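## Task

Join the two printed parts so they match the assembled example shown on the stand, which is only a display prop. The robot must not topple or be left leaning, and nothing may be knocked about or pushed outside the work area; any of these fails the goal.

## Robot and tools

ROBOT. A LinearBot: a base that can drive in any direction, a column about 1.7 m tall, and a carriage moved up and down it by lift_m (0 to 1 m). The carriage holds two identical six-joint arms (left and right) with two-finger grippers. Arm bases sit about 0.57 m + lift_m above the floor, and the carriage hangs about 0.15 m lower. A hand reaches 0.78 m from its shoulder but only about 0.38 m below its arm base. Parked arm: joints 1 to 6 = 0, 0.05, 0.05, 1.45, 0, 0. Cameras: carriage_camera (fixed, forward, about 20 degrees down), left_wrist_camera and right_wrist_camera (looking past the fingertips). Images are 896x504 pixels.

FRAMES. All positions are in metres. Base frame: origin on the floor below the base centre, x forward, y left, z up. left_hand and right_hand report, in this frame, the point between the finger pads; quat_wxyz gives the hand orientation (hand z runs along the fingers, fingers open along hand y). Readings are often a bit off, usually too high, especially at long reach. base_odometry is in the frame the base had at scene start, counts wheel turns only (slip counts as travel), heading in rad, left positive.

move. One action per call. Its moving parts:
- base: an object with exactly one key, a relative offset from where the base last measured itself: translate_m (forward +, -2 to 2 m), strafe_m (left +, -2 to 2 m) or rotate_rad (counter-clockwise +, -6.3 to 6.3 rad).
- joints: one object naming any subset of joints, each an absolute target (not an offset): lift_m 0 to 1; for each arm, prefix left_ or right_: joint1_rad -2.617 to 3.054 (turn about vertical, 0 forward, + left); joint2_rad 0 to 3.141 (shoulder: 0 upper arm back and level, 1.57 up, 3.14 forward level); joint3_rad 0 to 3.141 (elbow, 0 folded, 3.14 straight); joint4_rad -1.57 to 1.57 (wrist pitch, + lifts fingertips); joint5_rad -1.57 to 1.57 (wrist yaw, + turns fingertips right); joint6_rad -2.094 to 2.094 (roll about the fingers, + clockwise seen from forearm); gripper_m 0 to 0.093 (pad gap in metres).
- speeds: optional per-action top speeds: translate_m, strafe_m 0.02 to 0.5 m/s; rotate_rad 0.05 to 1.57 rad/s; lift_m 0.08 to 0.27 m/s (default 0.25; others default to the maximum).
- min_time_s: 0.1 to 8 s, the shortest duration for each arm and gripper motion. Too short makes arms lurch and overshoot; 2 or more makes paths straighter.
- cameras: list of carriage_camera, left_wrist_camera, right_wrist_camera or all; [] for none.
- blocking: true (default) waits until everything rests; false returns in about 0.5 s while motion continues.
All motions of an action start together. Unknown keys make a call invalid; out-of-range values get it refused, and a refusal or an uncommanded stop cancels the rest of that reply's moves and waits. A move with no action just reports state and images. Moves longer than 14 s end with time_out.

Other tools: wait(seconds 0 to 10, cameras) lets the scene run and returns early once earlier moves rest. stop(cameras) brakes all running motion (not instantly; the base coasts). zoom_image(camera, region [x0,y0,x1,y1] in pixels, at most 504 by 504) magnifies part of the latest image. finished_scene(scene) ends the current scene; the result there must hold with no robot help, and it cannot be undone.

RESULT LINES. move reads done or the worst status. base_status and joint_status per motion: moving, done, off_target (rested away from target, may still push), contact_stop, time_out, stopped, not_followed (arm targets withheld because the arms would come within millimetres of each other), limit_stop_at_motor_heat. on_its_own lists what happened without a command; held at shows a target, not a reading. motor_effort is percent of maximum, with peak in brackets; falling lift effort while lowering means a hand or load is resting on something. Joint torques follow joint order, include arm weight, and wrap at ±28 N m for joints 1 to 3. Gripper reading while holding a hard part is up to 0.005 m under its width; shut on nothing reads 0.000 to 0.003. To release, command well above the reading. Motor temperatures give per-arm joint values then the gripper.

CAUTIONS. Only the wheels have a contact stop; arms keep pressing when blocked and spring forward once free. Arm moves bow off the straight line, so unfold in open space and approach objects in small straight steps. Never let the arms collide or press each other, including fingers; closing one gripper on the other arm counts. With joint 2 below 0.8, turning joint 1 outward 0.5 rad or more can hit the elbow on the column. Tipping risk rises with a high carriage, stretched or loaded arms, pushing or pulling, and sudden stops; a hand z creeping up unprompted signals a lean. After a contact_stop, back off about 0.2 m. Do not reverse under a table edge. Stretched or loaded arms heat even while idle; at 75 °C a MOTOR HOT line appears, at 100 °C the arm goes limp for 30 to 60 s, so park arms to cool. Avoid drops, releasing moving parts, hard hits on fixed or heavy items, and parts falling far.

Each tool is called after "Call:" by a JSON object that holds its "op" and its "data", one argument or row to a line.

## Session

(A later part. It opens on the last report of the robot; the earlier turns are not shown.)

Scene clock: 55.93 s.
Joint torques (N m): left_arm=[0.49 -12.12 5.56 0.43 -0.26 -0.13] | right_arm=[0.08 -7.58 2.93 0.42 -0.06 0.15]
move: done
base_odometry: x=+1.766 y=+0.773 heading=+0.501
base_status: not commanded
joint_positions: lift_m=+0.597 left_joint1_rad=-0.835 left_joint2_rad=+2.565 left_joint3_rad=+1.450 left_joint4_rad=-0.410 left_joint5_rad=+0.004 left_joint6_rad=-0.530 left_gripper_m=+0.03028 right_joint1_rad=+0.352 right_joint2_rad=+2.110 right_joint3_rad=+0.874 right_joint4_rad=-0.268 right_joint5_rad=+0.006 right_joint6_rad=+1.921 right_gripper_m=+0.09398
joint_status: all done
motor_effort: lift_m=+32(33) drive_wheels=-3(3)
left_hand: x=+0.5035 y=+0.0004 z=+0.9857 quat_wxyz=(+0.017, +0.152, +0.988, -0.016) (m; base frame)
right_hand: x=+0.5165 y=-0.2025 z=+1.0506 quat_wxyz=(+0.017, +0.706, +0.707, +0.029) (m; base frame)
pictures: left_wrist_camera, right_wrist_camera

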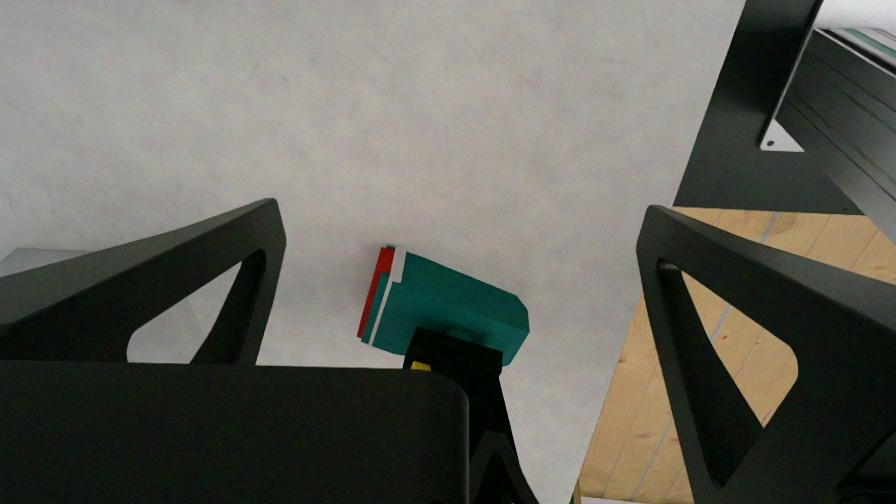

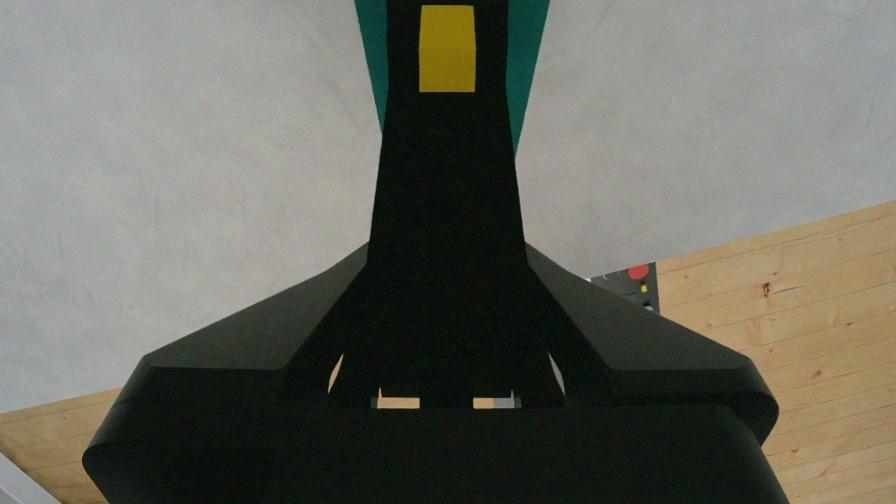

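Call:
{"op": "move", "data": {
  "joints": {"left_joint1_rad": -0.853, "left_joint2_rad": 2.547, "left_joint3_rad": 1.437, "left_joint4_rad": -0.392, "left_joint6_rad": -0.55},
  "min_time_s": 0.8,
  "cameras": ["left_wrist_camera", "right_wrist_camera"]
}}

Call:
{"op": "zoom_image", "data": {
  "camera": "left_wrist_camera",
  "region": [340, 220, 560, 400]
}}

Call:
{"op": "zoom_image", "data": {
  "camera": "right_wrist_camera",
  "region": [320, 0, 580, 180]
}}

Scene clock: 58.10 s.
Joint torques (N m): left_arm=[-0.72 -13.15 4.11 0.48 -0.23 -0.13] | right_arm=[0.31 -7.41 3.04 0.43 -0.11 0.19]
move: done
base_odometry: x=+1.766 y=+0.773 heading=+0.501
base_status: not commanded
joint_positions: lift_m=+0.597 left_joint1_rad=-0.846 left_joint2_rad=+2.565 left_joint3_rad=+1.437 left_joint4_rad=-0.405 left_joint5_rad=+0.004 left_joint6_rad=-0.538 left_gripper_m=+0.03028 right_joint1_rad=+0.352 right_joint2_rad=+2.110 right_joint3_rad=+0.874 right_joint4_rad=-0.268 right_joint5_rad=+0.006 right_joint6_rad=+1.921 right_gripper_m=+0.09398
joint_status: all done
motor_effort: lift_m=+32(33) drive_wheels=-3(3)
left_hand: x=+0.4973 y=+0.0008 z=+0.9836 quat_wxyz=(+0.014, +0.153, +0.988, -0.014) (m; base frame)
right_hand: x=+0.5165 y=-0.2025 z=+1.0506 quat_wxyz=(+0.017, +0.706, +0.707, +0.029) (m; base frame)
pictures: left_wrist_camera, right_wrist_camera

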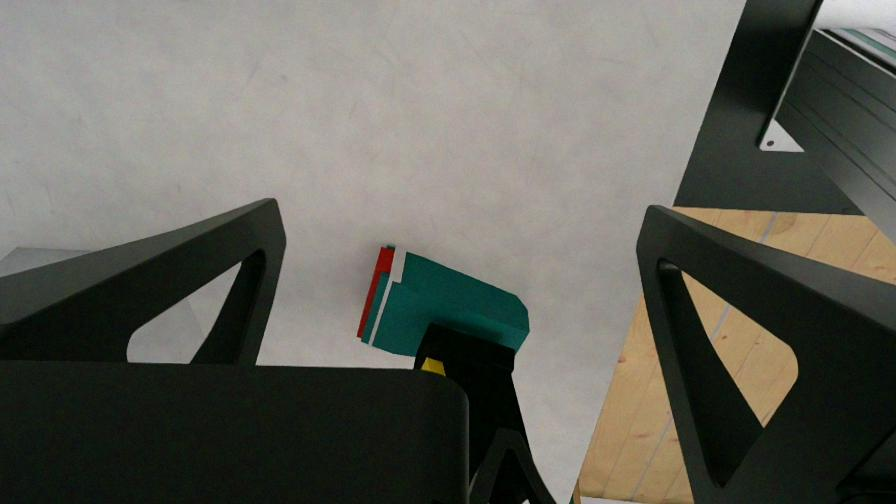

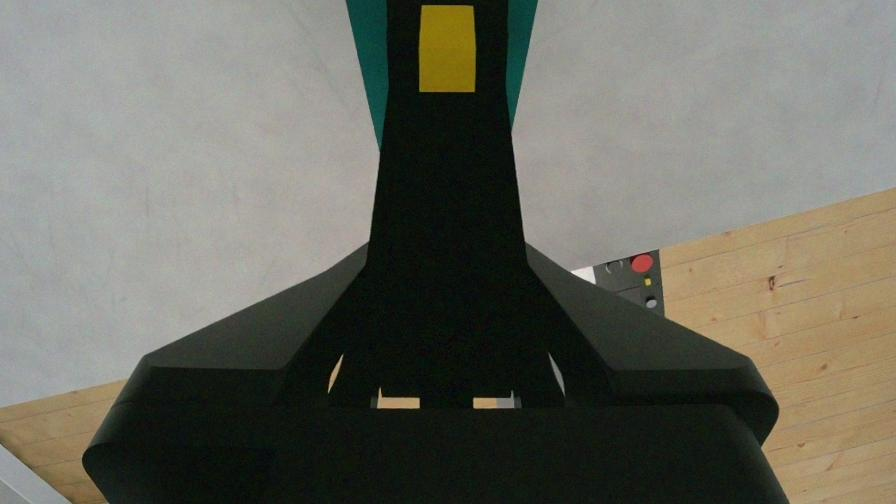

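Scaled by 2.291 from the camera's 896x504 image, which has a finer 1280x720 frame.

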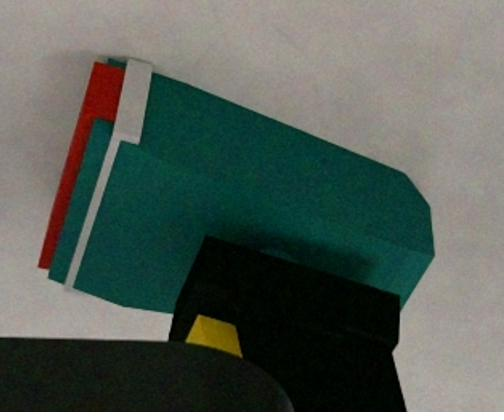

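Scaled by 1.938 from the camera's 896x504 image, which has a finer 1280x720 frame.

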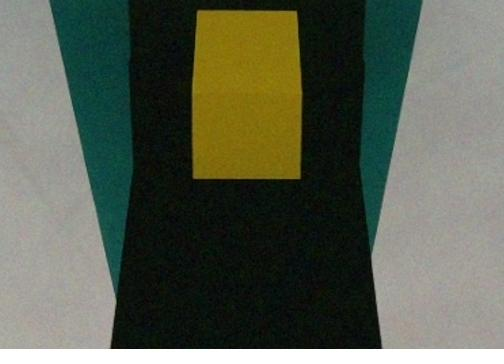

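Call:
{"op": "move", "data": {
  "joints": {"lift_m": 0.66},
  "speeds": {"lift_m": 0.15},
  "cameras": ["all"]
}}

Call:
{"op": "zoom_image", "data": {
  "camera": "left_wrist_camera",
  "region": [350, 170, 560, 370]
}}

Call:
{"op": "zoom_image", "data": {
  "camera": "left_wrist_camera",
  "region": [360, 180, 540, 320]
}}

Scene clock: 60.00 s.
Joint torques (N m): left_arm=[-0.61 -13.07 4.44 0.44 -0.23 -0.12] | right_arm=[0.13 -7.32 2.99 0.41 -0.08 0.17]
move: done
base_odometry: x=+1.766 y=+0.773 heading=+0.501
base_status: not commanded
joint_positions: lift_m=+0.660 left_joint1_rad=-0.846 left_joint2_rad=+2.565 left_joint3_rad=+1.432 left_joint4_rad=-0.398 left_joint5_rad=+0.004 left_joint6_rad=-0.538 left_gripper_m=+0.03028 right_joint1_rad=+0.352 right_joint2_rad=+2.111 right_joint3_rad=+0.873 right_joint4_rad=-0.268 right_joint5_rad=+0.006 right_joint6_rad=+1.921 right_gripper_m=+0.09398
joint_status: all done
motor_effort: lift_m=+37(45) drive_wheels=+2(3)
left_hand: x=+0.4971 y=+0.0010 z=+1.0455 quat_wxyz=(+0.014, +0.153, +0.988, -0.014) (m; base frame)
right_hand: x=+0.5161 y=-0.2025 z=+1.1128 quat_wxyz=(+0.016, +0.706, +0.707, +0.028) (m; base frame)
pictures: carriage_camera, left_wrist_camera, right_wrist_camera

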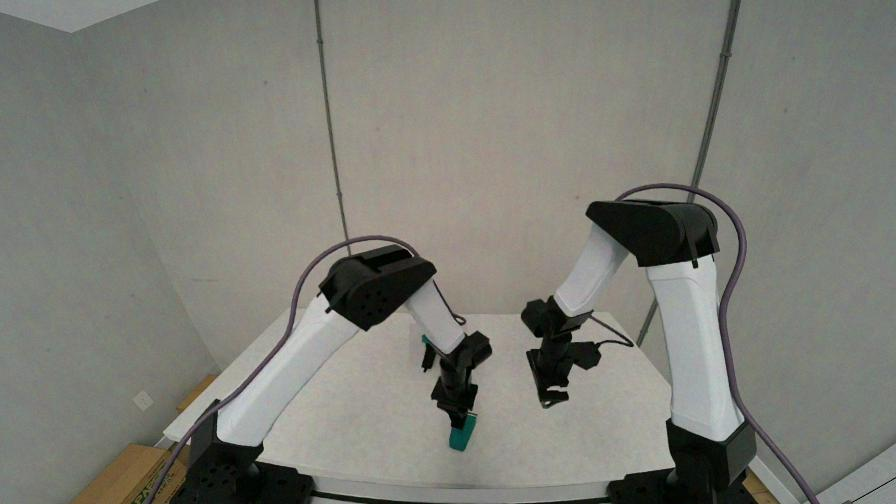

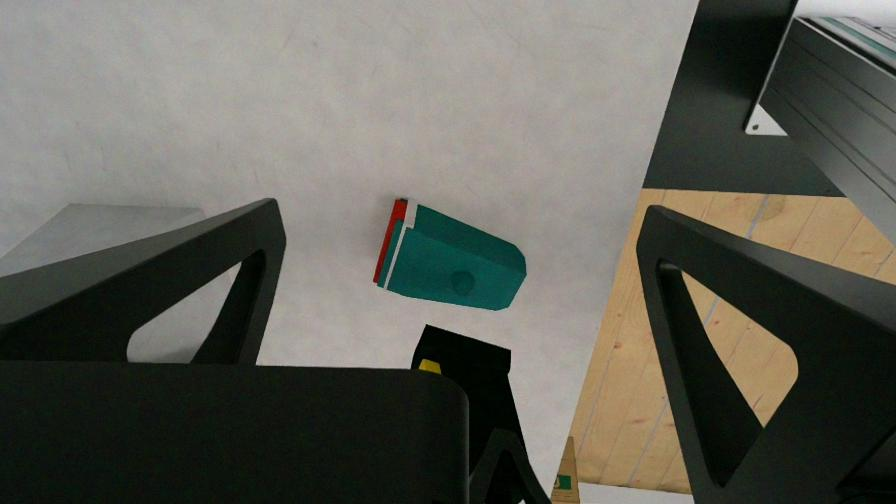

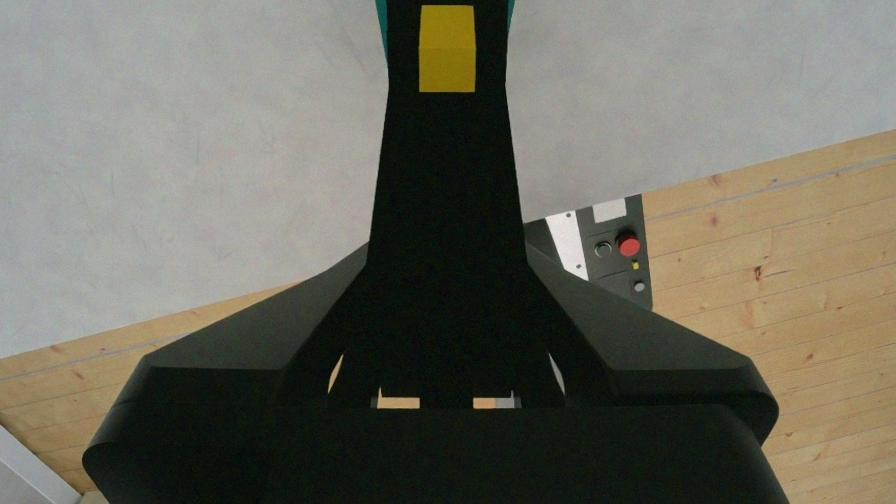

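Scaled by 2.400 from the camera's 896x504 image, which has a finer 1280x720 frame.

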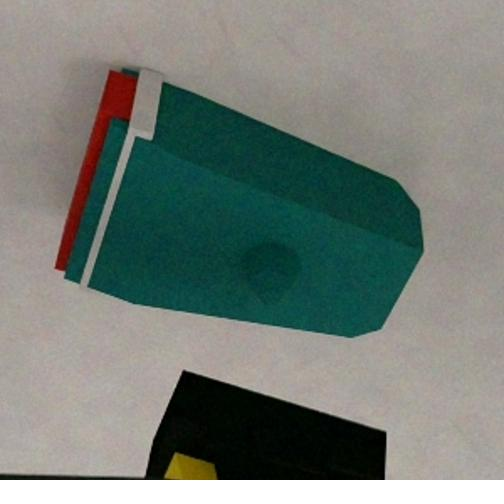

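Scaled by 2.800 from the camera's 896x504 image, which has a finer 1280x720 frame.

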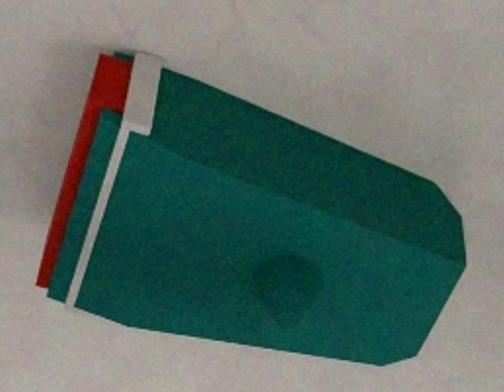

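Call:
{"op": "move", "data": {
  "joints": {"left_joint1_rad": -0.833, "left_joint2_rad": 2.552, "left_joint3_rad": 1.461, "left_joint4_rad": -0.404, "left_joint6_rad": -0.526},
  "min_time_s": 0.6
}}

Call:
{"op": "move", "data": {
  "joints": {"lift_m": 0.592},
  "speeds": {"lift_m": 0.12},
  "cameras": ["left_wrist_camera", "right_wrist_camera"]
}}

Call:
{"op": "zoom_image", "data": {
  "camera": "left_wrist_camera",
  "region": [340, 220, 560, 400]
}}

Call:
{"op": "zoom_image", "data": {
  "camera": "right_wrist_camera",
  "region": [320, 0, 580, 180]
}}

Scene clock: 62.53 s.
Joint torques (N m): left_arm=[0.58 -12.7 5.85 0.36 -0.23 0.16] | right_arm=[0.38 -7.68 3.17 0.38 -0.05 0.16]
Motor temperatures (°C): left_arm=[26 42 39 32 29 26 25] | right_arm=[28 34 42 34 25 23 27]
move: done
base_odometry: x=+1.766 y=+0.773 heading=+0.501
base_status: not commanded
joint_positions: lift_m=+0.660 left_joint1_rad=-0.842 left_joint2_rad=+2.565 left_joint3_rad=+1.440 left_joint4_rad=-0.401 left_joint5_rad=+0.004 left_joint6_rad=-0.538 left_gripper_m=+0.03028 right_joint1_rad=+0.352 right_joint2_rad=+2.111 right_joint3_rad=+0.873 right_joint4_rad=-0.268 right_joint5_rad=+0.006 right_joint6_rad=+1.921 right_gripper_m=+0.09398
joint_status: all done
motor_effort: lift_m=+37(38) drive_wheels=-3(4)
left_hand: x=+0.5001 y=+0.0000 z=+1.0469 quat_wxyz=(+0.016, +0.151, +0.988, -0.016) (m; base frame)
right_hand: x=+0.5161 y=-0.2025 z=+1.1128 quat_wxyz=(+0.016, +0.706, +0.707, +0.028) (m; base frame)
pictures: none

Scene clock: 63.50 s.
Joint torques (N m): left_arm=[0.57 -12.72 5.42 0.43 -0.23 0.15] | right_arm=[0.21 -7.58 3.23 0.38 -0.08 0.11]
move: done
base_odometry: x=+1.766 y=+0.773 heading=+0.501
base_status: not commanded
joint_positions: lift_m=+0.592 left_joint1_rad=-0.841 left_joint2_rad=+2.566 left_joint3_rad=+1.446 left_joint4_rad=-0.408 left_joint5_rad=+0.004 left_joint6_rad=-0.538 left_gripper_m=+0.03027 right_joint1_rad=+0.352 right_joint2_rad=+2.112 right_joint3_rad=+0.873 right_joint4_rad=-0.267 right_joint5_rad=+0.005 right_joint6_rad=+1.921 right_gripper_m=+0.09398
joint_status: all done
motor_effort: lift_m=+32(35) drive_wheels=-3(3)
left_hand: x=+0.5006 y=-0.0001 z=+0.9797 quat_wxyz=(+0.015, +0.151, +0.988, -0.015) (m; base frame)
right_hand: x=+0.5159 y=-0.2025 z=+1.0448 quat_wxyz=(+0.016, +0.706, +0.707, +0.028) (m; base frame)
pictures: left_wrist_camera, right_wrist_camera

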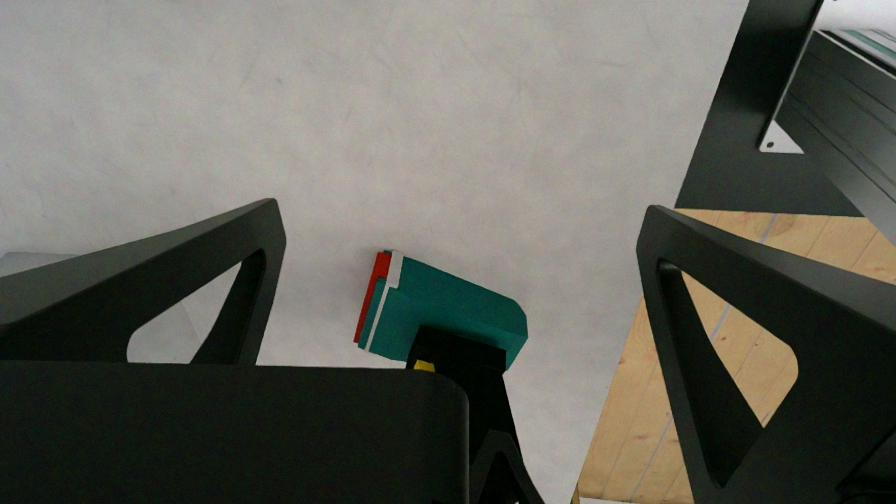

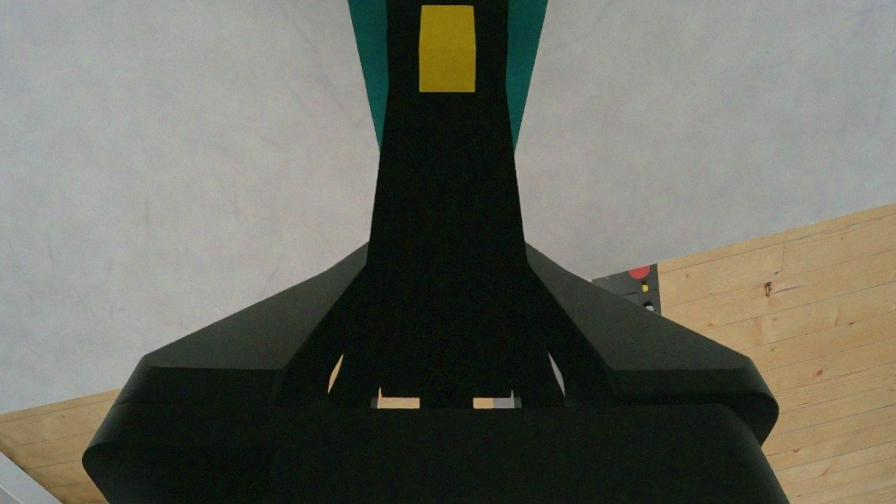

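Scaled by 2.291 from the camera's 896x504 image, which has a finer 1280x720 frame.

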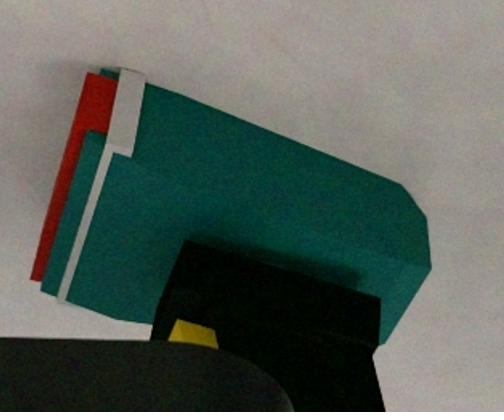

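Scaled by 1.938 from the camera's 896x504 image, which has a finer 1280x720 frame.

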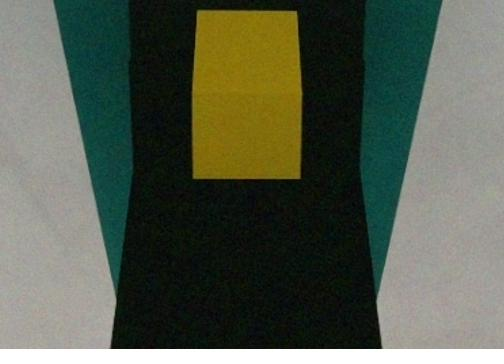

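Call:
{"op": "move", "data": {
  "joints": {"lift_m": 0.584},
  "speeds": {"lift_m": 0.08}
}}

Call:
{"op": "move", "data": {
  "joints": {"lift_m": 0.576},
  "speeds": {"lift_m": 0.08},
  "cameras": ["left_wrist_camera", "right_wrist_camera"]
}}

Call:
{"op": "zoom_image", "data": {
  "camera": "left_wrist_camera",
  "region": [340, 220, 560, 400]
}}

Scene clock: 64.20 s.
Joint torques (N m): left_arm=[0.66 -12.56 5.22 0.53 -0.19 0.15] | right_arm=[0.36 -7.65 2.95 0.29 -0.05 0.19]
move: done
base_odometry: x=+1.766 y=+0.773 heading=+0.501
base_status: not commanded
joint_positions: lift_m=+0.584 left_joint1_rad=-0.842 left_joint2_rad=+2.564 left_joint3_rad=+1.448 left_joint4_rad=-0.420 left_joint5_rad=+0.000 left_joint6_rad=-0.537 left_gripper_m=+0.03027 right_joint1_rad=+0.352 right_joint2_rad=+2.113 right_joint3_rad=+0.873 right_joint4_rad=-0.266 right_joint5_rad=+0.005 right_joint6_rad=+1.921 right_gripper_m=+0.09398
joint_status: all done
motor_effort: lift_m=+28(31) drive_wheels=+2(3)
left_hand: x=+0.4998 y=+0.0011 z=+0.9728 quat_wxyz=(+0.014, +0.152, +0.988, -0.011) (m; base frame)
right_hand: x=+0.5157 y=-0.2026 z=+1.0366 quat_wxyz=(+0.016, +0.706, +0.707, +0.028) (m; base frame)
pictures: none

Scene clock: 64.67 s.
Joint torques (N m): left_arm=[0.62 -10.81 5.07 0.76 -0.16 0.15] | right_arm=[0.24 -7.9 3.25 0.35 -0.03 0.17]
move: done
base_odometry: x=+1.766 y=+0.773 heading=+0.501
base_status: not commanded
joint_positions: lift_m=+0.576 left_joint1_rad=-0.842 left_joint2_rad=+2.546 left_joint3_rad=+1.451 left_joint4_rad=-0.446 left_joint5_rad=+0.000 left_joint6_rad=-0.537 left_gripper_m=+0.03027 right_joint1_rad=+0.352 right_joint2_rad=+2.114 right_joint3_rad=+0.872 right_joint4_rad=-0.265 right_joint5_rad=+0.005 right_joint6_rad=+1.921 right_gripper_m=+0.09398
joint_status: all done
motor_effort: lift_m=+27(29) drive_wheels=+2(3)
left_hand: x=+0.5000 y=+0.0009 z=+0.9725 quat_wxyz=(+0.012, +0.152, +0.988, -0.010) (m; base frame)
right_hand: x=+0.5157 y=-0.2026 z=+1.0286 quat_wxyz=(+0.016, +0.706, +0.707, +0.028) (m; base frame)
pictures: left_wrist_camera, right_wrist_camera

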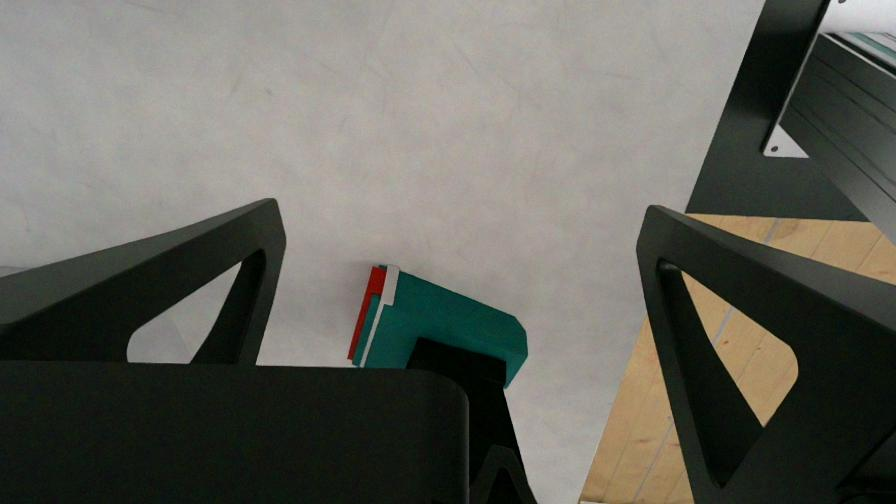

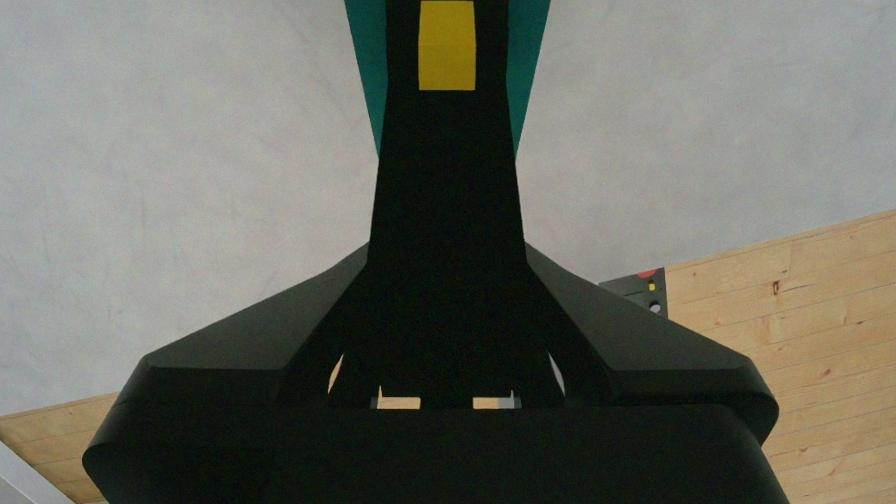

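Scaled by 2.291 from the camera's 896x504 image, which has a finer 1280x720 frame.

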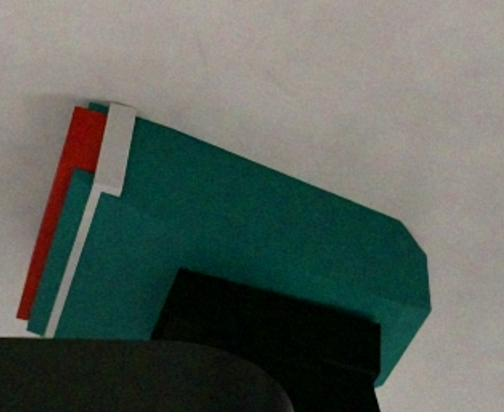

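Call:
{"op": "move", "data": {
  "joints": {"left_joint1_rad": -0.829, "left_joint2_rad": 2.558, "left_joint3_rad": 1.476, "left_joint4_rad": -0.413},
  "min_time_s": 0.8,
  "cameras": ["left_wrist_camera", "right_wrist_camera"]
}}

Call:
{"op": "zoom_image", "data": {
  "camera": "left_wrist_camera",
  "region": [340, 220, 560, 400]
}}

Call:
{"op": "zoom_image", "data": {
  "camera": "right_wrist_camera",
  "region": [320, 0, 580, 180]
}}

Scene clock: 66.77 s.
Joint torques (N m): left_arm=[0.91 -10.26 5.87 0.74 -0.19 0.14] | right_arm=[0.28 -7.72 3.18 0.31 -0.1 0.22]
move: done
base_odometry: x=+1.766 y=+0.773 heading=+0.501
base_status: not commanded
joint_positions: lift_m=+0.576 left_joint1_rad=-0.842 left_joint2_rad=+2.546 left_joint3_rad=+1.456 left_joint4_rad=-0.452 left_joint5_rad=+0.000 left_joint6_rad=-0.537 left_gripper_m=+0.03027 right_joint1_rad=+0.352 right_joint2_rad=+2.114 right_joint3_rad=+0.872 right_joint4_rad=-0.265 right_joint5_rad=+0.005 right_joint6_rad=+1.921 right_gripper_m=+0.09398
joint_status: all done
motor_effort: lift_m=+29(30) drive_wheels=+2(2)
left_hand: x=+0.5007 y=+0.0002 z=+0.9734 quat_wxyz=(+0.012, +0.152, +0.988, -0.009) (m; base frame)
right_hand: x=+0.5157 y=-0.2026 z=+1.0286 quat_wxyz=(+0.016, +0.706, +0.707, +0.028) (m; base frame)
pictures: left_wrist_camera, right_wrist_camera

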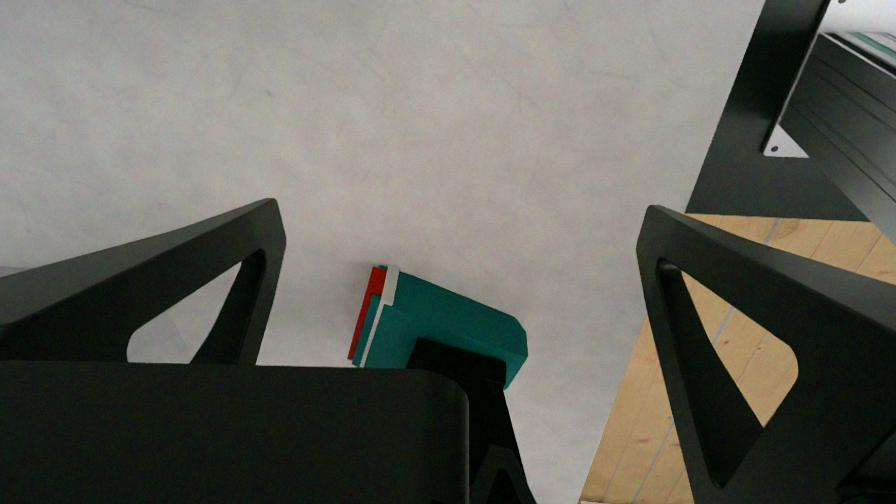

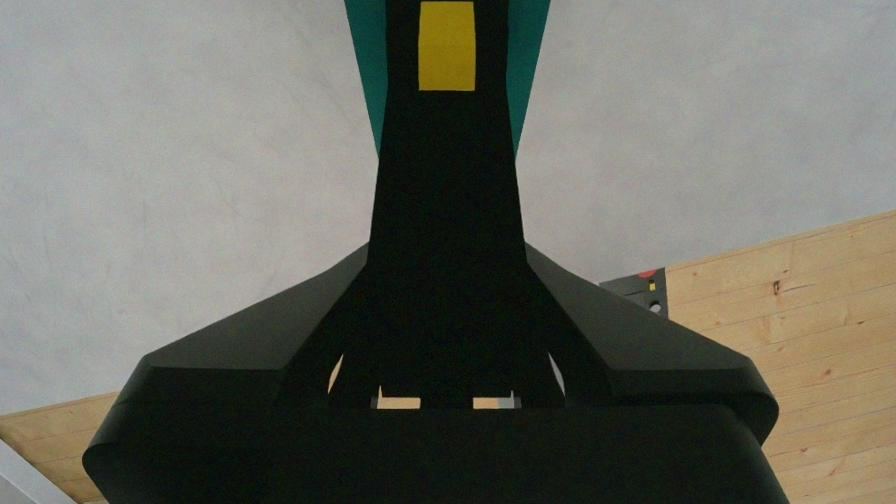

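Scaled by 2.291 from the camera's 896x504 image, which has a finer 1280x720 frame.

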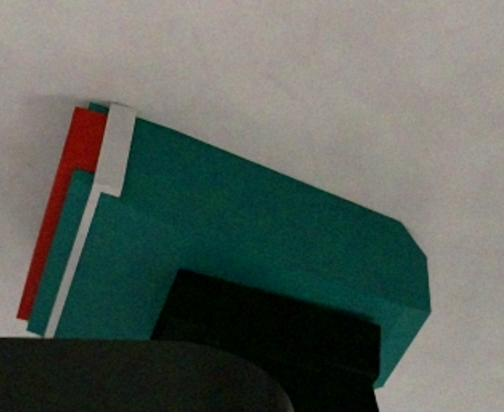

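Scaled by 1.938 from the camera's 896x504 image, which has a finer 1280x720 frame.

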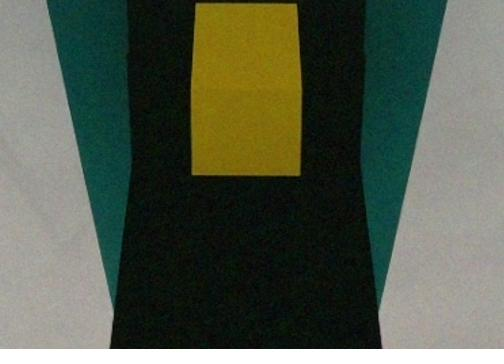

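Call:
{"op": "move", "data": {
  "joints": {"lift_m": 0.59},
  "speeds": {"lift_m": 0.1},
  "cameras": ["left_wrist_camera", "right_wrist_camera"]
}}

Call:
{"op": "zoom_image", "data": {
  "camera": "left_wrist_camera",
  "region": [340, 220, 560, 400]
}}

Call:
{"op": "move", "data": {
  "joints": {"lift_m": 0.576},
  "speeds": {"lift_m": 0.08},
  "cameras": ["left_wrist_camera", "right_wrist_camera"]
}}

Call:
{"op": "zoom_image", "data": {
  "camera": "left_wrist_camera",
  "region": [340, 220, 560, 400]
}}

Scene clock: 67.97 s.
Joint torques (N m): left_arm=[0.65 -11.6 5.61 0.57 -0.19 0.14] | right_arm=[-0.31 -7.88 3.19 0.38 -0.02 0.18]
move: done
base_odometry: x=+1.766 y=+0.773 heading=+0.501
base_status: not commanded
joint_positions: lift_m=+0.590 left_joint1_rad=-0.838 left_joint2_rad=+2.560 left_joint3_rad=+1.460 left_joint4_rad=-0.432 left_joint5_rad=+0.001 left_joint6_rad=-0.537 left_gripper_m=+0.03027 right_joint1_rad=+0.353 right_joint2_rad=+2.114 right_joint3_rad=+0.872 right_joint4_rad=-0.265 right_joint5_rad=+0.005 right_joint6_rad=+1.921 right_gripper_m=+0.09398
joint_status: all done
motor_effort: lift_m=+35(44) drive_wheels=-3(3)
left_hand: x=+0.5033 y=-0.0002 z=+0.9818 quat_wxyz=(+0.015, +0.150, +0.989, -0.012) (m; base frame)
right_hand: x=+0.5156 y=-0.2023 z=+1.0419 quat_wxyz=(+0.016, +0.706, +0.707, +0.028) (m; base frame)
pictures: left_wrist_camera, right_wrist_camera

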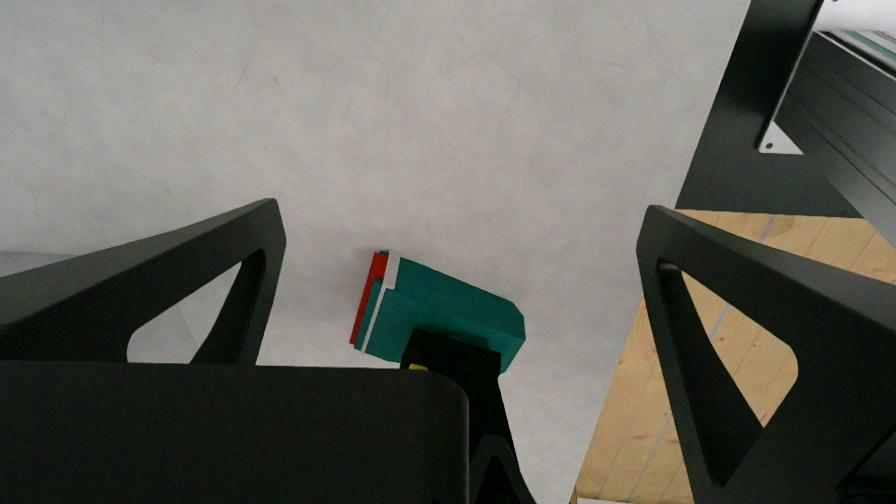

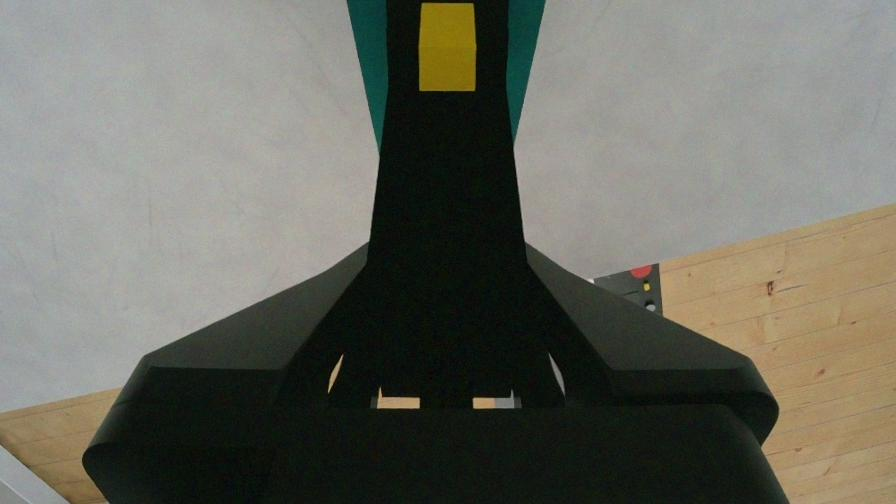

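Scaled by 2.291 from the camera's 896x504 image, which has a finer 1280x720 frame.

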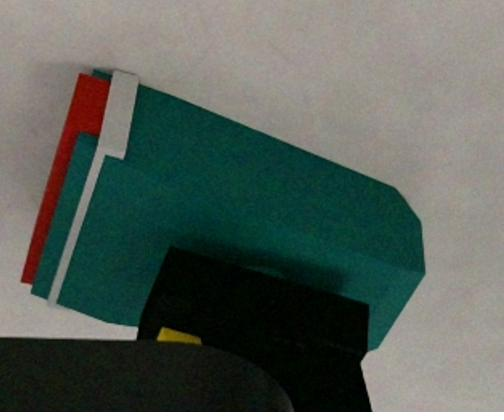

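Scene clock: 68.50 s.
Joint torques (N m): left_arm=[0.58 -10.95 5.23 0.84 -0.26 0.16] | right_arm=[0.03 -7.86 3.3 0.32 -0.08 0.18]
move: done
base_odometry: x=+1.766 y=+0.773 heading=+0.501
base_status: not commanded
joint_positions: lift_m=+0.576 left_joint1_rad=-0.838 left_joint2_rad=+2.552 left_joint3_rad=+1.464 left_joint4_rad=-0.459 left_joint5_rad=+0.006 left_joint6_rad=-0.536 left_gripper_m=+0.03027 right_joint1_rad=+0.353 right_joint2_rad=+2.114 right_joint3_rad=+0.872 right_joint4_rad=-0.265 right_joint5_rad=+0.005 right_joint6_rad=+1.921 right_gripper_m=+0.09398
joint_status: all done
motor_effort: lift_m=+28(31) drive_wheels=+2(3)
left_hand: x=+0.5010 y=+0.0009 z=+0.9721 quat_wxyz=(+0.007, +0.150, +0.989, -0.010) (m; base frame)
right_hand: x=+0.5155 y=-0.2022 z=+1.0284 quat_wxyz=(+0.016, +0.706, +0.707, +0.028) (m; base frame)
pictures: left_wrist_camera, right_wrist_camera

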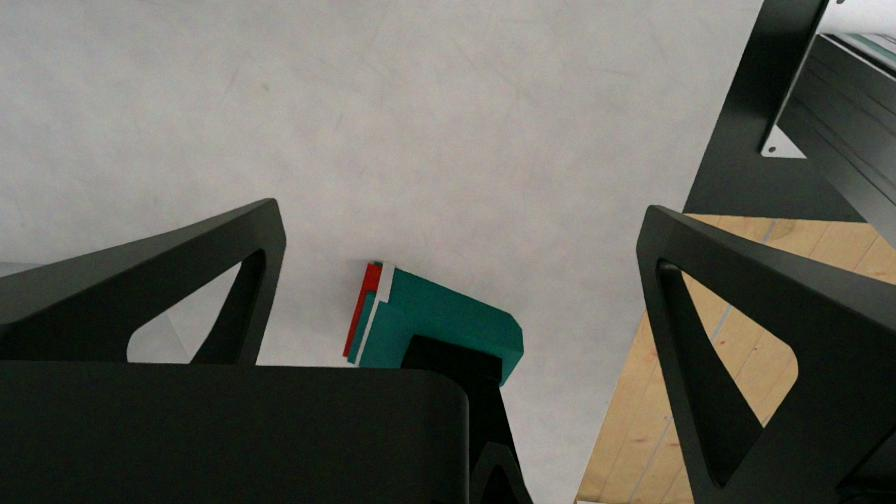

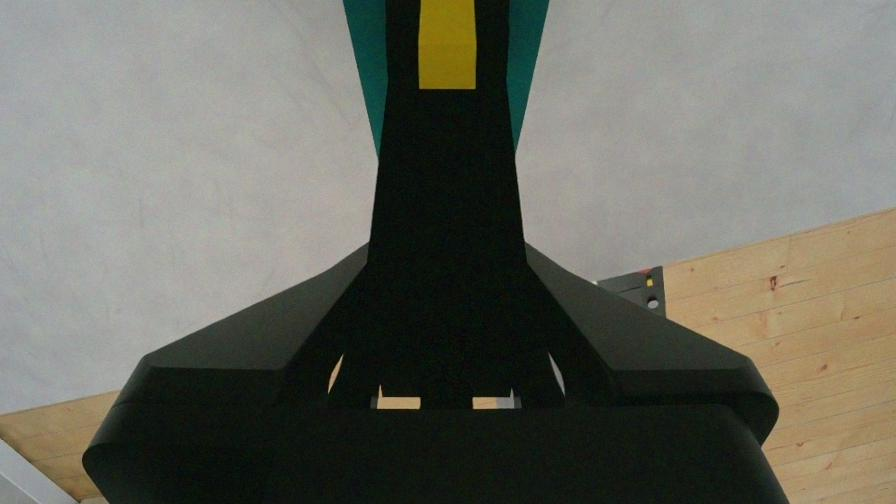

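Scaled by 2.291 from the camera's 896x504 image, which has a finer 1280x720 frame.

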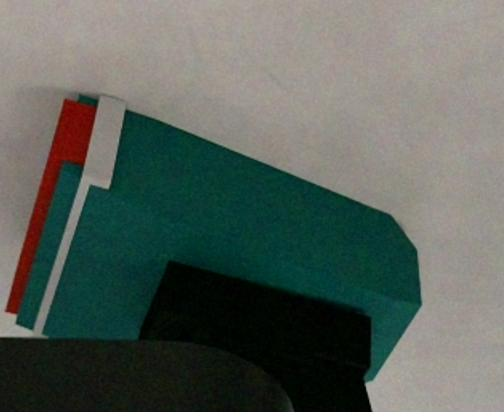

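Call:
{"op": "move", "data": {
  "joints": {"lift_m": 0.59},
  "speeds": {"lift_m": 0.1}
}}

Call:
{"op": "move", "data": {
  "joints": {"left_joint1_rad": -0.832, "left_joint2_rad": 2.549, "left_joint3_rad": 1.441, "left_joint4_rad": -0.400},
  "min_time_s": 0.6,
  "cameras": ["left_wrist_camera", "right_wrist_camera"]
}}

Call:
{"op": "zoom_image", "data": {
  "camera": "left_wrist_camera",
  "region": [340, 220, 560, 400]
}}

Call:
{"op": "zoom_image", "data": {
  "camera": "right_wrist_camera",
  "region": [320, 0, 580, 180]
}}

Scene clock: 70.37 s.
Joint torques (N m): left_arm=[0.55 -11.79 5.18 0.6 -0.26 0.13] | right_arm=[0.13 -7.8 3.19 0.39 -0.08 0.16]
move: done
base_odometry: x=+1.766 y=+0.773 heading=+0.501
base_status: not commanded
joint_positions: lift_m=+0.590 left_joint1_rad=-0.838 left_joint2_rad=+2.561 left_joint3_rad=+1.465 left_joint4_rad=-0.435 left_joint5_rad=+0.006 left_joint6_rad=-0.536 left_gripper_m=+0.03027 right_joint1_rad=+0.353 right_joint2_rad=+2.114 right_joint3_rad=+0.872 right_joint4_rad=-0.265 right_joint5_rad=+0.005 right_joint6_rad=+1.921 right_gripper_m=+0.09398
joint_status: all done
motor_effort: lift_m=+36(45) drive_wheels=+2(3)
left_hand: x=+0.5032 y=-0.0016 z=+0.9823 quat_wxyz=(+0.013, +0.150, +0.988, -0.015) (m; base frame)
right_hand: x=+0.5155 y=-0.2022 z=+1.0419 quat_wxyz=(+0.016, +0.706, +0.707, +0.028) (m; base frame)
pictures: none

Scene clock: 71.27 s.
Joint torques (N m): left_arm=[0.28 -12.56 4.15 0.5 -0.27 0.13] | right_arm=[-0.02 -7.72 3.25 0.31 -0.02 0.16]
move: done
base_odometry: x=+1.766 y=+0.773 heading=+0.501
base_status: not commanded
joint_positions: lift_m=+0.590 left_joint1_rad=-0.838 left_joint2_rad=+2.561 left_joint3_rad=+1.441 left_joint4_rad=-0.413 left_joint5_rad=+0.006 left_joint6_rad=-0.536 left_gripper_m=+0.03027 right_joint1_rad=+0.353 right_joint2_rad=+2.114 right_joint3_rad=+0.872 right_joint4_rad=-0.265 right_joint5_rad=+0.005 right_joint6_rad=+1.921 right_gripper_m=+0.09398
joint_status: all done
motor_effort: lift_m=+36(37) drive_wheels=+2(3)
left_hand: x=+0.4999 y=+0.0021 z=+0.9783 quat_wxyz=(+0.012, +0.150, +0.988, -0.014) (m; base frame)
right_hand: x=+0.5155 y=-0.2022 z=+1.0419 quat_wxyz=(+0.016, +0.706, +0.707, +0.028) (m; base frame)
pictures: left_wrist_camera, right_wrist_camera

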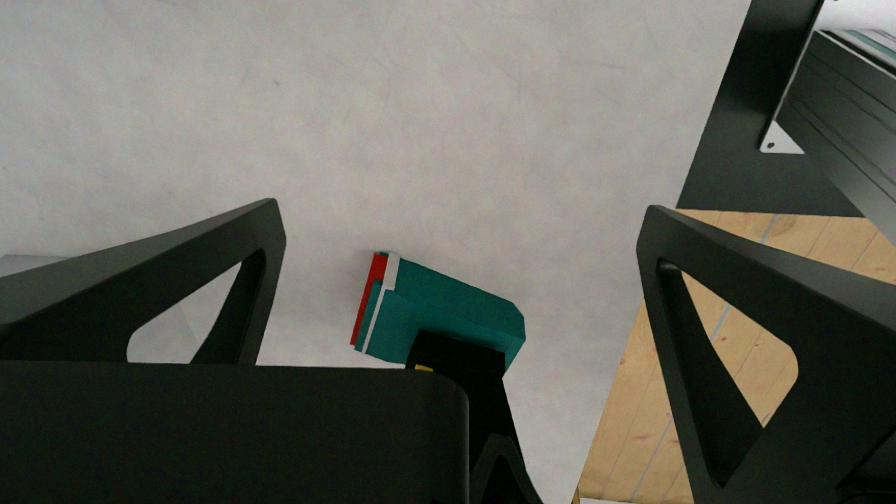

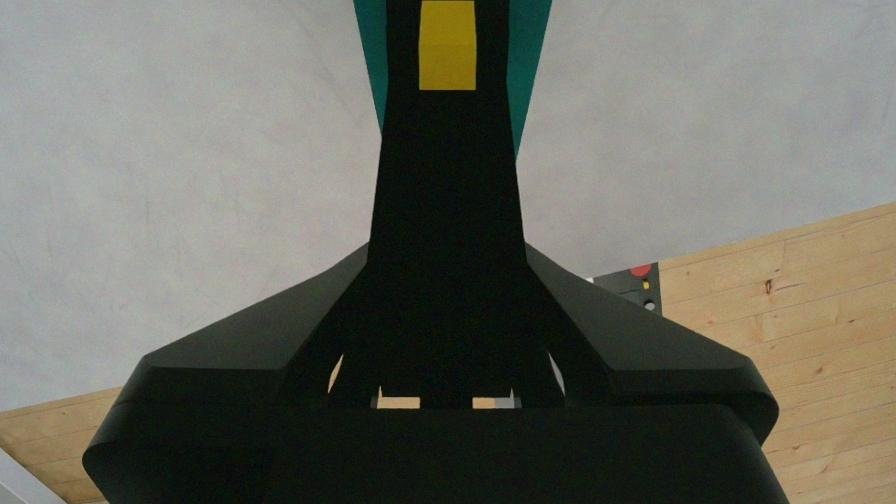

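Scaled by 2.291 from the camera's 896x504 image, which has a finer 1280x720 frame.

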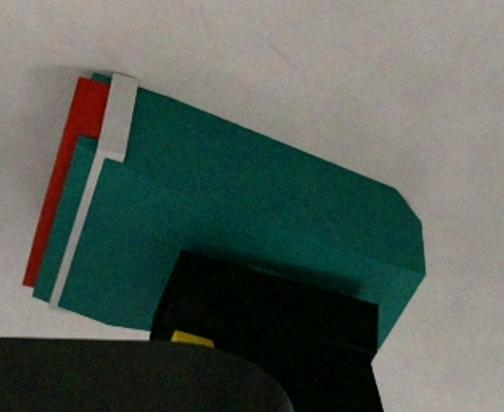

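Scaled by 1.938 from the camera's 896x504 image, which has a finer 1280x720 frame.

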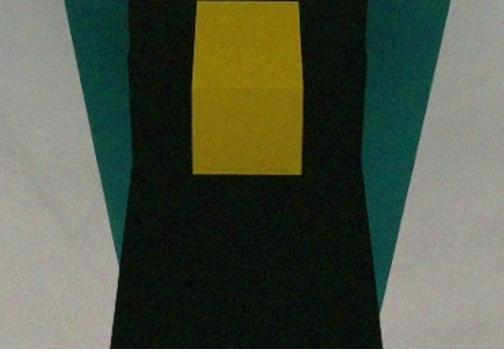

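Call:
{"op": "move", "data": {
  "joints": {"left_joint1_rad": -0.850},
  "min_time_s": 0.5
}}

Call:
{"op": "move", "data": {
  "joints": {"lift_m": 0.578},
  "speeds": {"lift_m": 0.08},
  "cameras": ["left_wrist_camera", "right_wrist_camera"]
}}

Call:
{"op": "zoom_image", "data": {
  "camera": "left_wrist_camera",
  "region": [340, 220, 560, 400]
}}

Call:
{"op": "zoom_image", "data": {
  "camera": "right_wrist_camera",
  "region": [320, 0, 580, 180]
}}

Scene clock: 72.33 s.
Joint torques (N m): left_arm=[-0.94 -12.6 4.16 0.5 -0.27 0.13] | right_arm=[0.17 -7.66 3.18 0.34 -0.04 0.16]
move: done
base_odometry: x=+1.766 y=+0.773 heading=+0.501
base_status: not commanded
joint_positions: lift_m=+0.590 left_joint1_rad=-0.839 left_joint2_rad=+2.561 left_joint3_rad=+1.441 left_joint4_rad=-0.412 left_joint5_rad=+0.006 left_joint6_rad=-0.536 left_gripper_m=+0.03027 right_joint1_rad=+0.353 right_joint2_rad=+2.114 right_joint3_rad=+0.872 right_joint4_rad=-0.265 right_joint5_rad=+0.005 right_joint6_rad=+1.921 right_gripper_m=+0.09398
joint_status: all done
motor_effort: lift_m=+35(37) drive_wheels=+2(2)
left_hand: x=+0.4994 y=+0.0014 z=+0.9783 quat_wxyz=(+0.013, +0.151, +0.988, -0.015) (m; base frame)
right_hand: x=+0.5155 y=-0.2022 z=+1.0419 quat_wxyz=(+0.016, +0.706, +0.707, +0.028) (m; base frame)
pictures: none

Scene clock: 72.87 s.
Joint torques (N m): left_arm=[-0.47 -11.74 4.19 0.64 -0.14 0.13] | right_arm=[-0.12 -7.88 3.02 0.34 -0.01 0.18]
move: done
base_odometry: x=+1.766 y=+0.773 heading=+0.501
base_status: not commanded
joint_positions: lift_m=+0.578 left_joint1_rad=-0.846 left_joint2_rad=+2.552 left_joint3_rad=+1.441 left_joint4_rad=-0.427 left_joint5_rad=-0.005 left_joint6_rad=-0.536 left_gripper_m=+0.03027 right_joint1_rad=+0.353 right_joint2_rad=+2.114 right_joint3_rad=+0.872 right_joint4_rad=-0.264 right_joint5_rad=+0.005 right_joint6_rad=+1.921 right_gripper_m=+0.09398
joint_status: all done
motor_effort: lift_m=+29(32) drive_wheels=+2(3)
left_hand: x=+0.4983 y=+0.0019 z=+0.9702 quat_wxyz=(+0.014, +0.154, +0.988, -0.008) (m; base frame)
right_hand: x=+0.5157 y=-0.2022 z=+1.0304 quat_wxyz=(+0.016, +0.706, +0.707, +0.029) (m; base frame)
pictures: left_wrist_camera, right_wrist_camera

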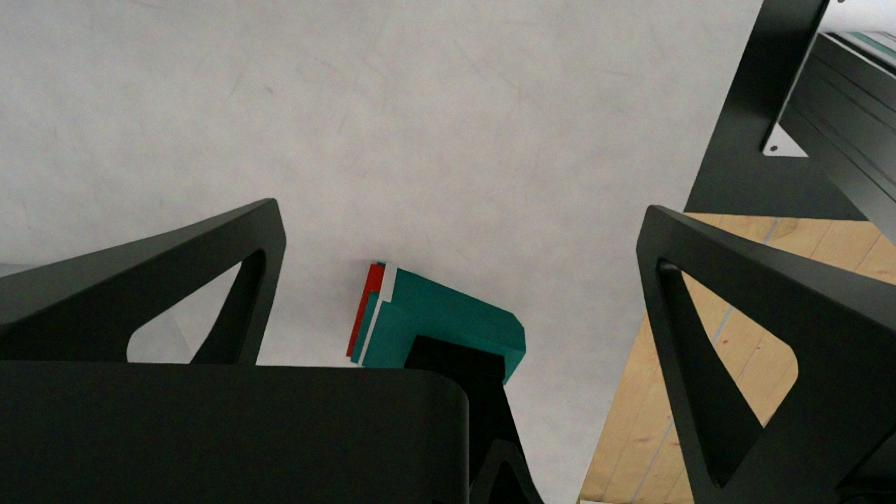

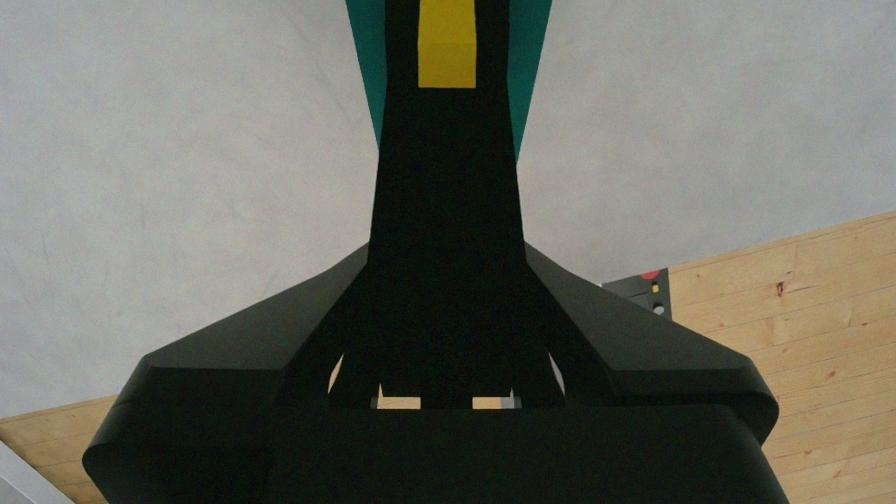

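Scaled by 2.291 from the camera's 896x504 image, which has a finer 1280x720 frame.

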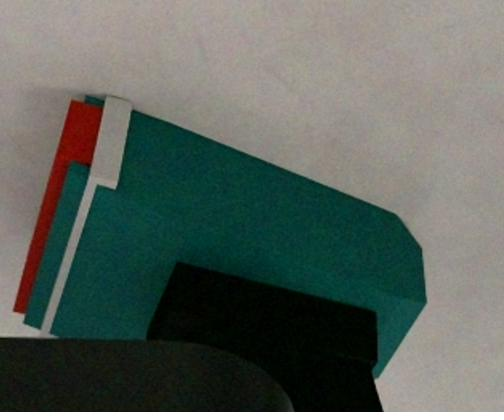

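Scaled by 1.938 from the camera's 896x504 image, which has a finer 1280x720 frame.

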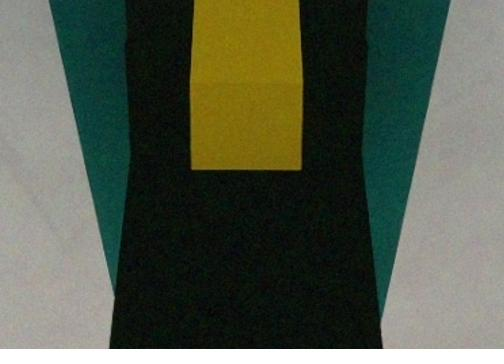

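Call:
{"op": "move", "data": {
  "joints": {"lift_m": 0.68},
  "speeds": {"lift_m": 0.15}
}}

Scene clock: 74.67 s.
Joint torques (N m): left_arm=[-0.5 -12.36 4.45 0.49 -0.14 0.13] | right_arm=[0.06 -7.62 3.11 0.37 0 0.18]
move: done
base_odometry: x=+1.766 y=+0.773 heading=+0.501
base_status: not commanded
joint_positions: lift_m=+0.680 left_joint1_rad=-0.846 left_joint2_rad=+2.559 left_joint3_rad=+1.437 left_joint4_rad=-0.407 left_joint5_rad=-0.005 left_joint6_rad=-0.536 left_gripper_m=+0.03027 right_joint1_rad=+0.353 right_joint2_rad=+2.114 right_joint3_rad=+0.872 right_joint4_rad=-0.264 right_joint5_rad=+0.005 right_joint6_rad=+1.921 right_gripper_m=+0.09398
joint_status: all done
motor_effort: lift_m=+36(44) drive_wheels=+2(3)
left_hand: x=+0.4992 y=+0.0008 z=+1.0687 quat_wxyz=(+0.018, +0.154, +0.988, -0.012) (m; base frame)
right_hand: x=+0.5156 y=-0.2020 z=+1.1320 quat_wxyz=(+0.016, +0.706, +0.708, +0.029) (m; base frame)
pictures: none


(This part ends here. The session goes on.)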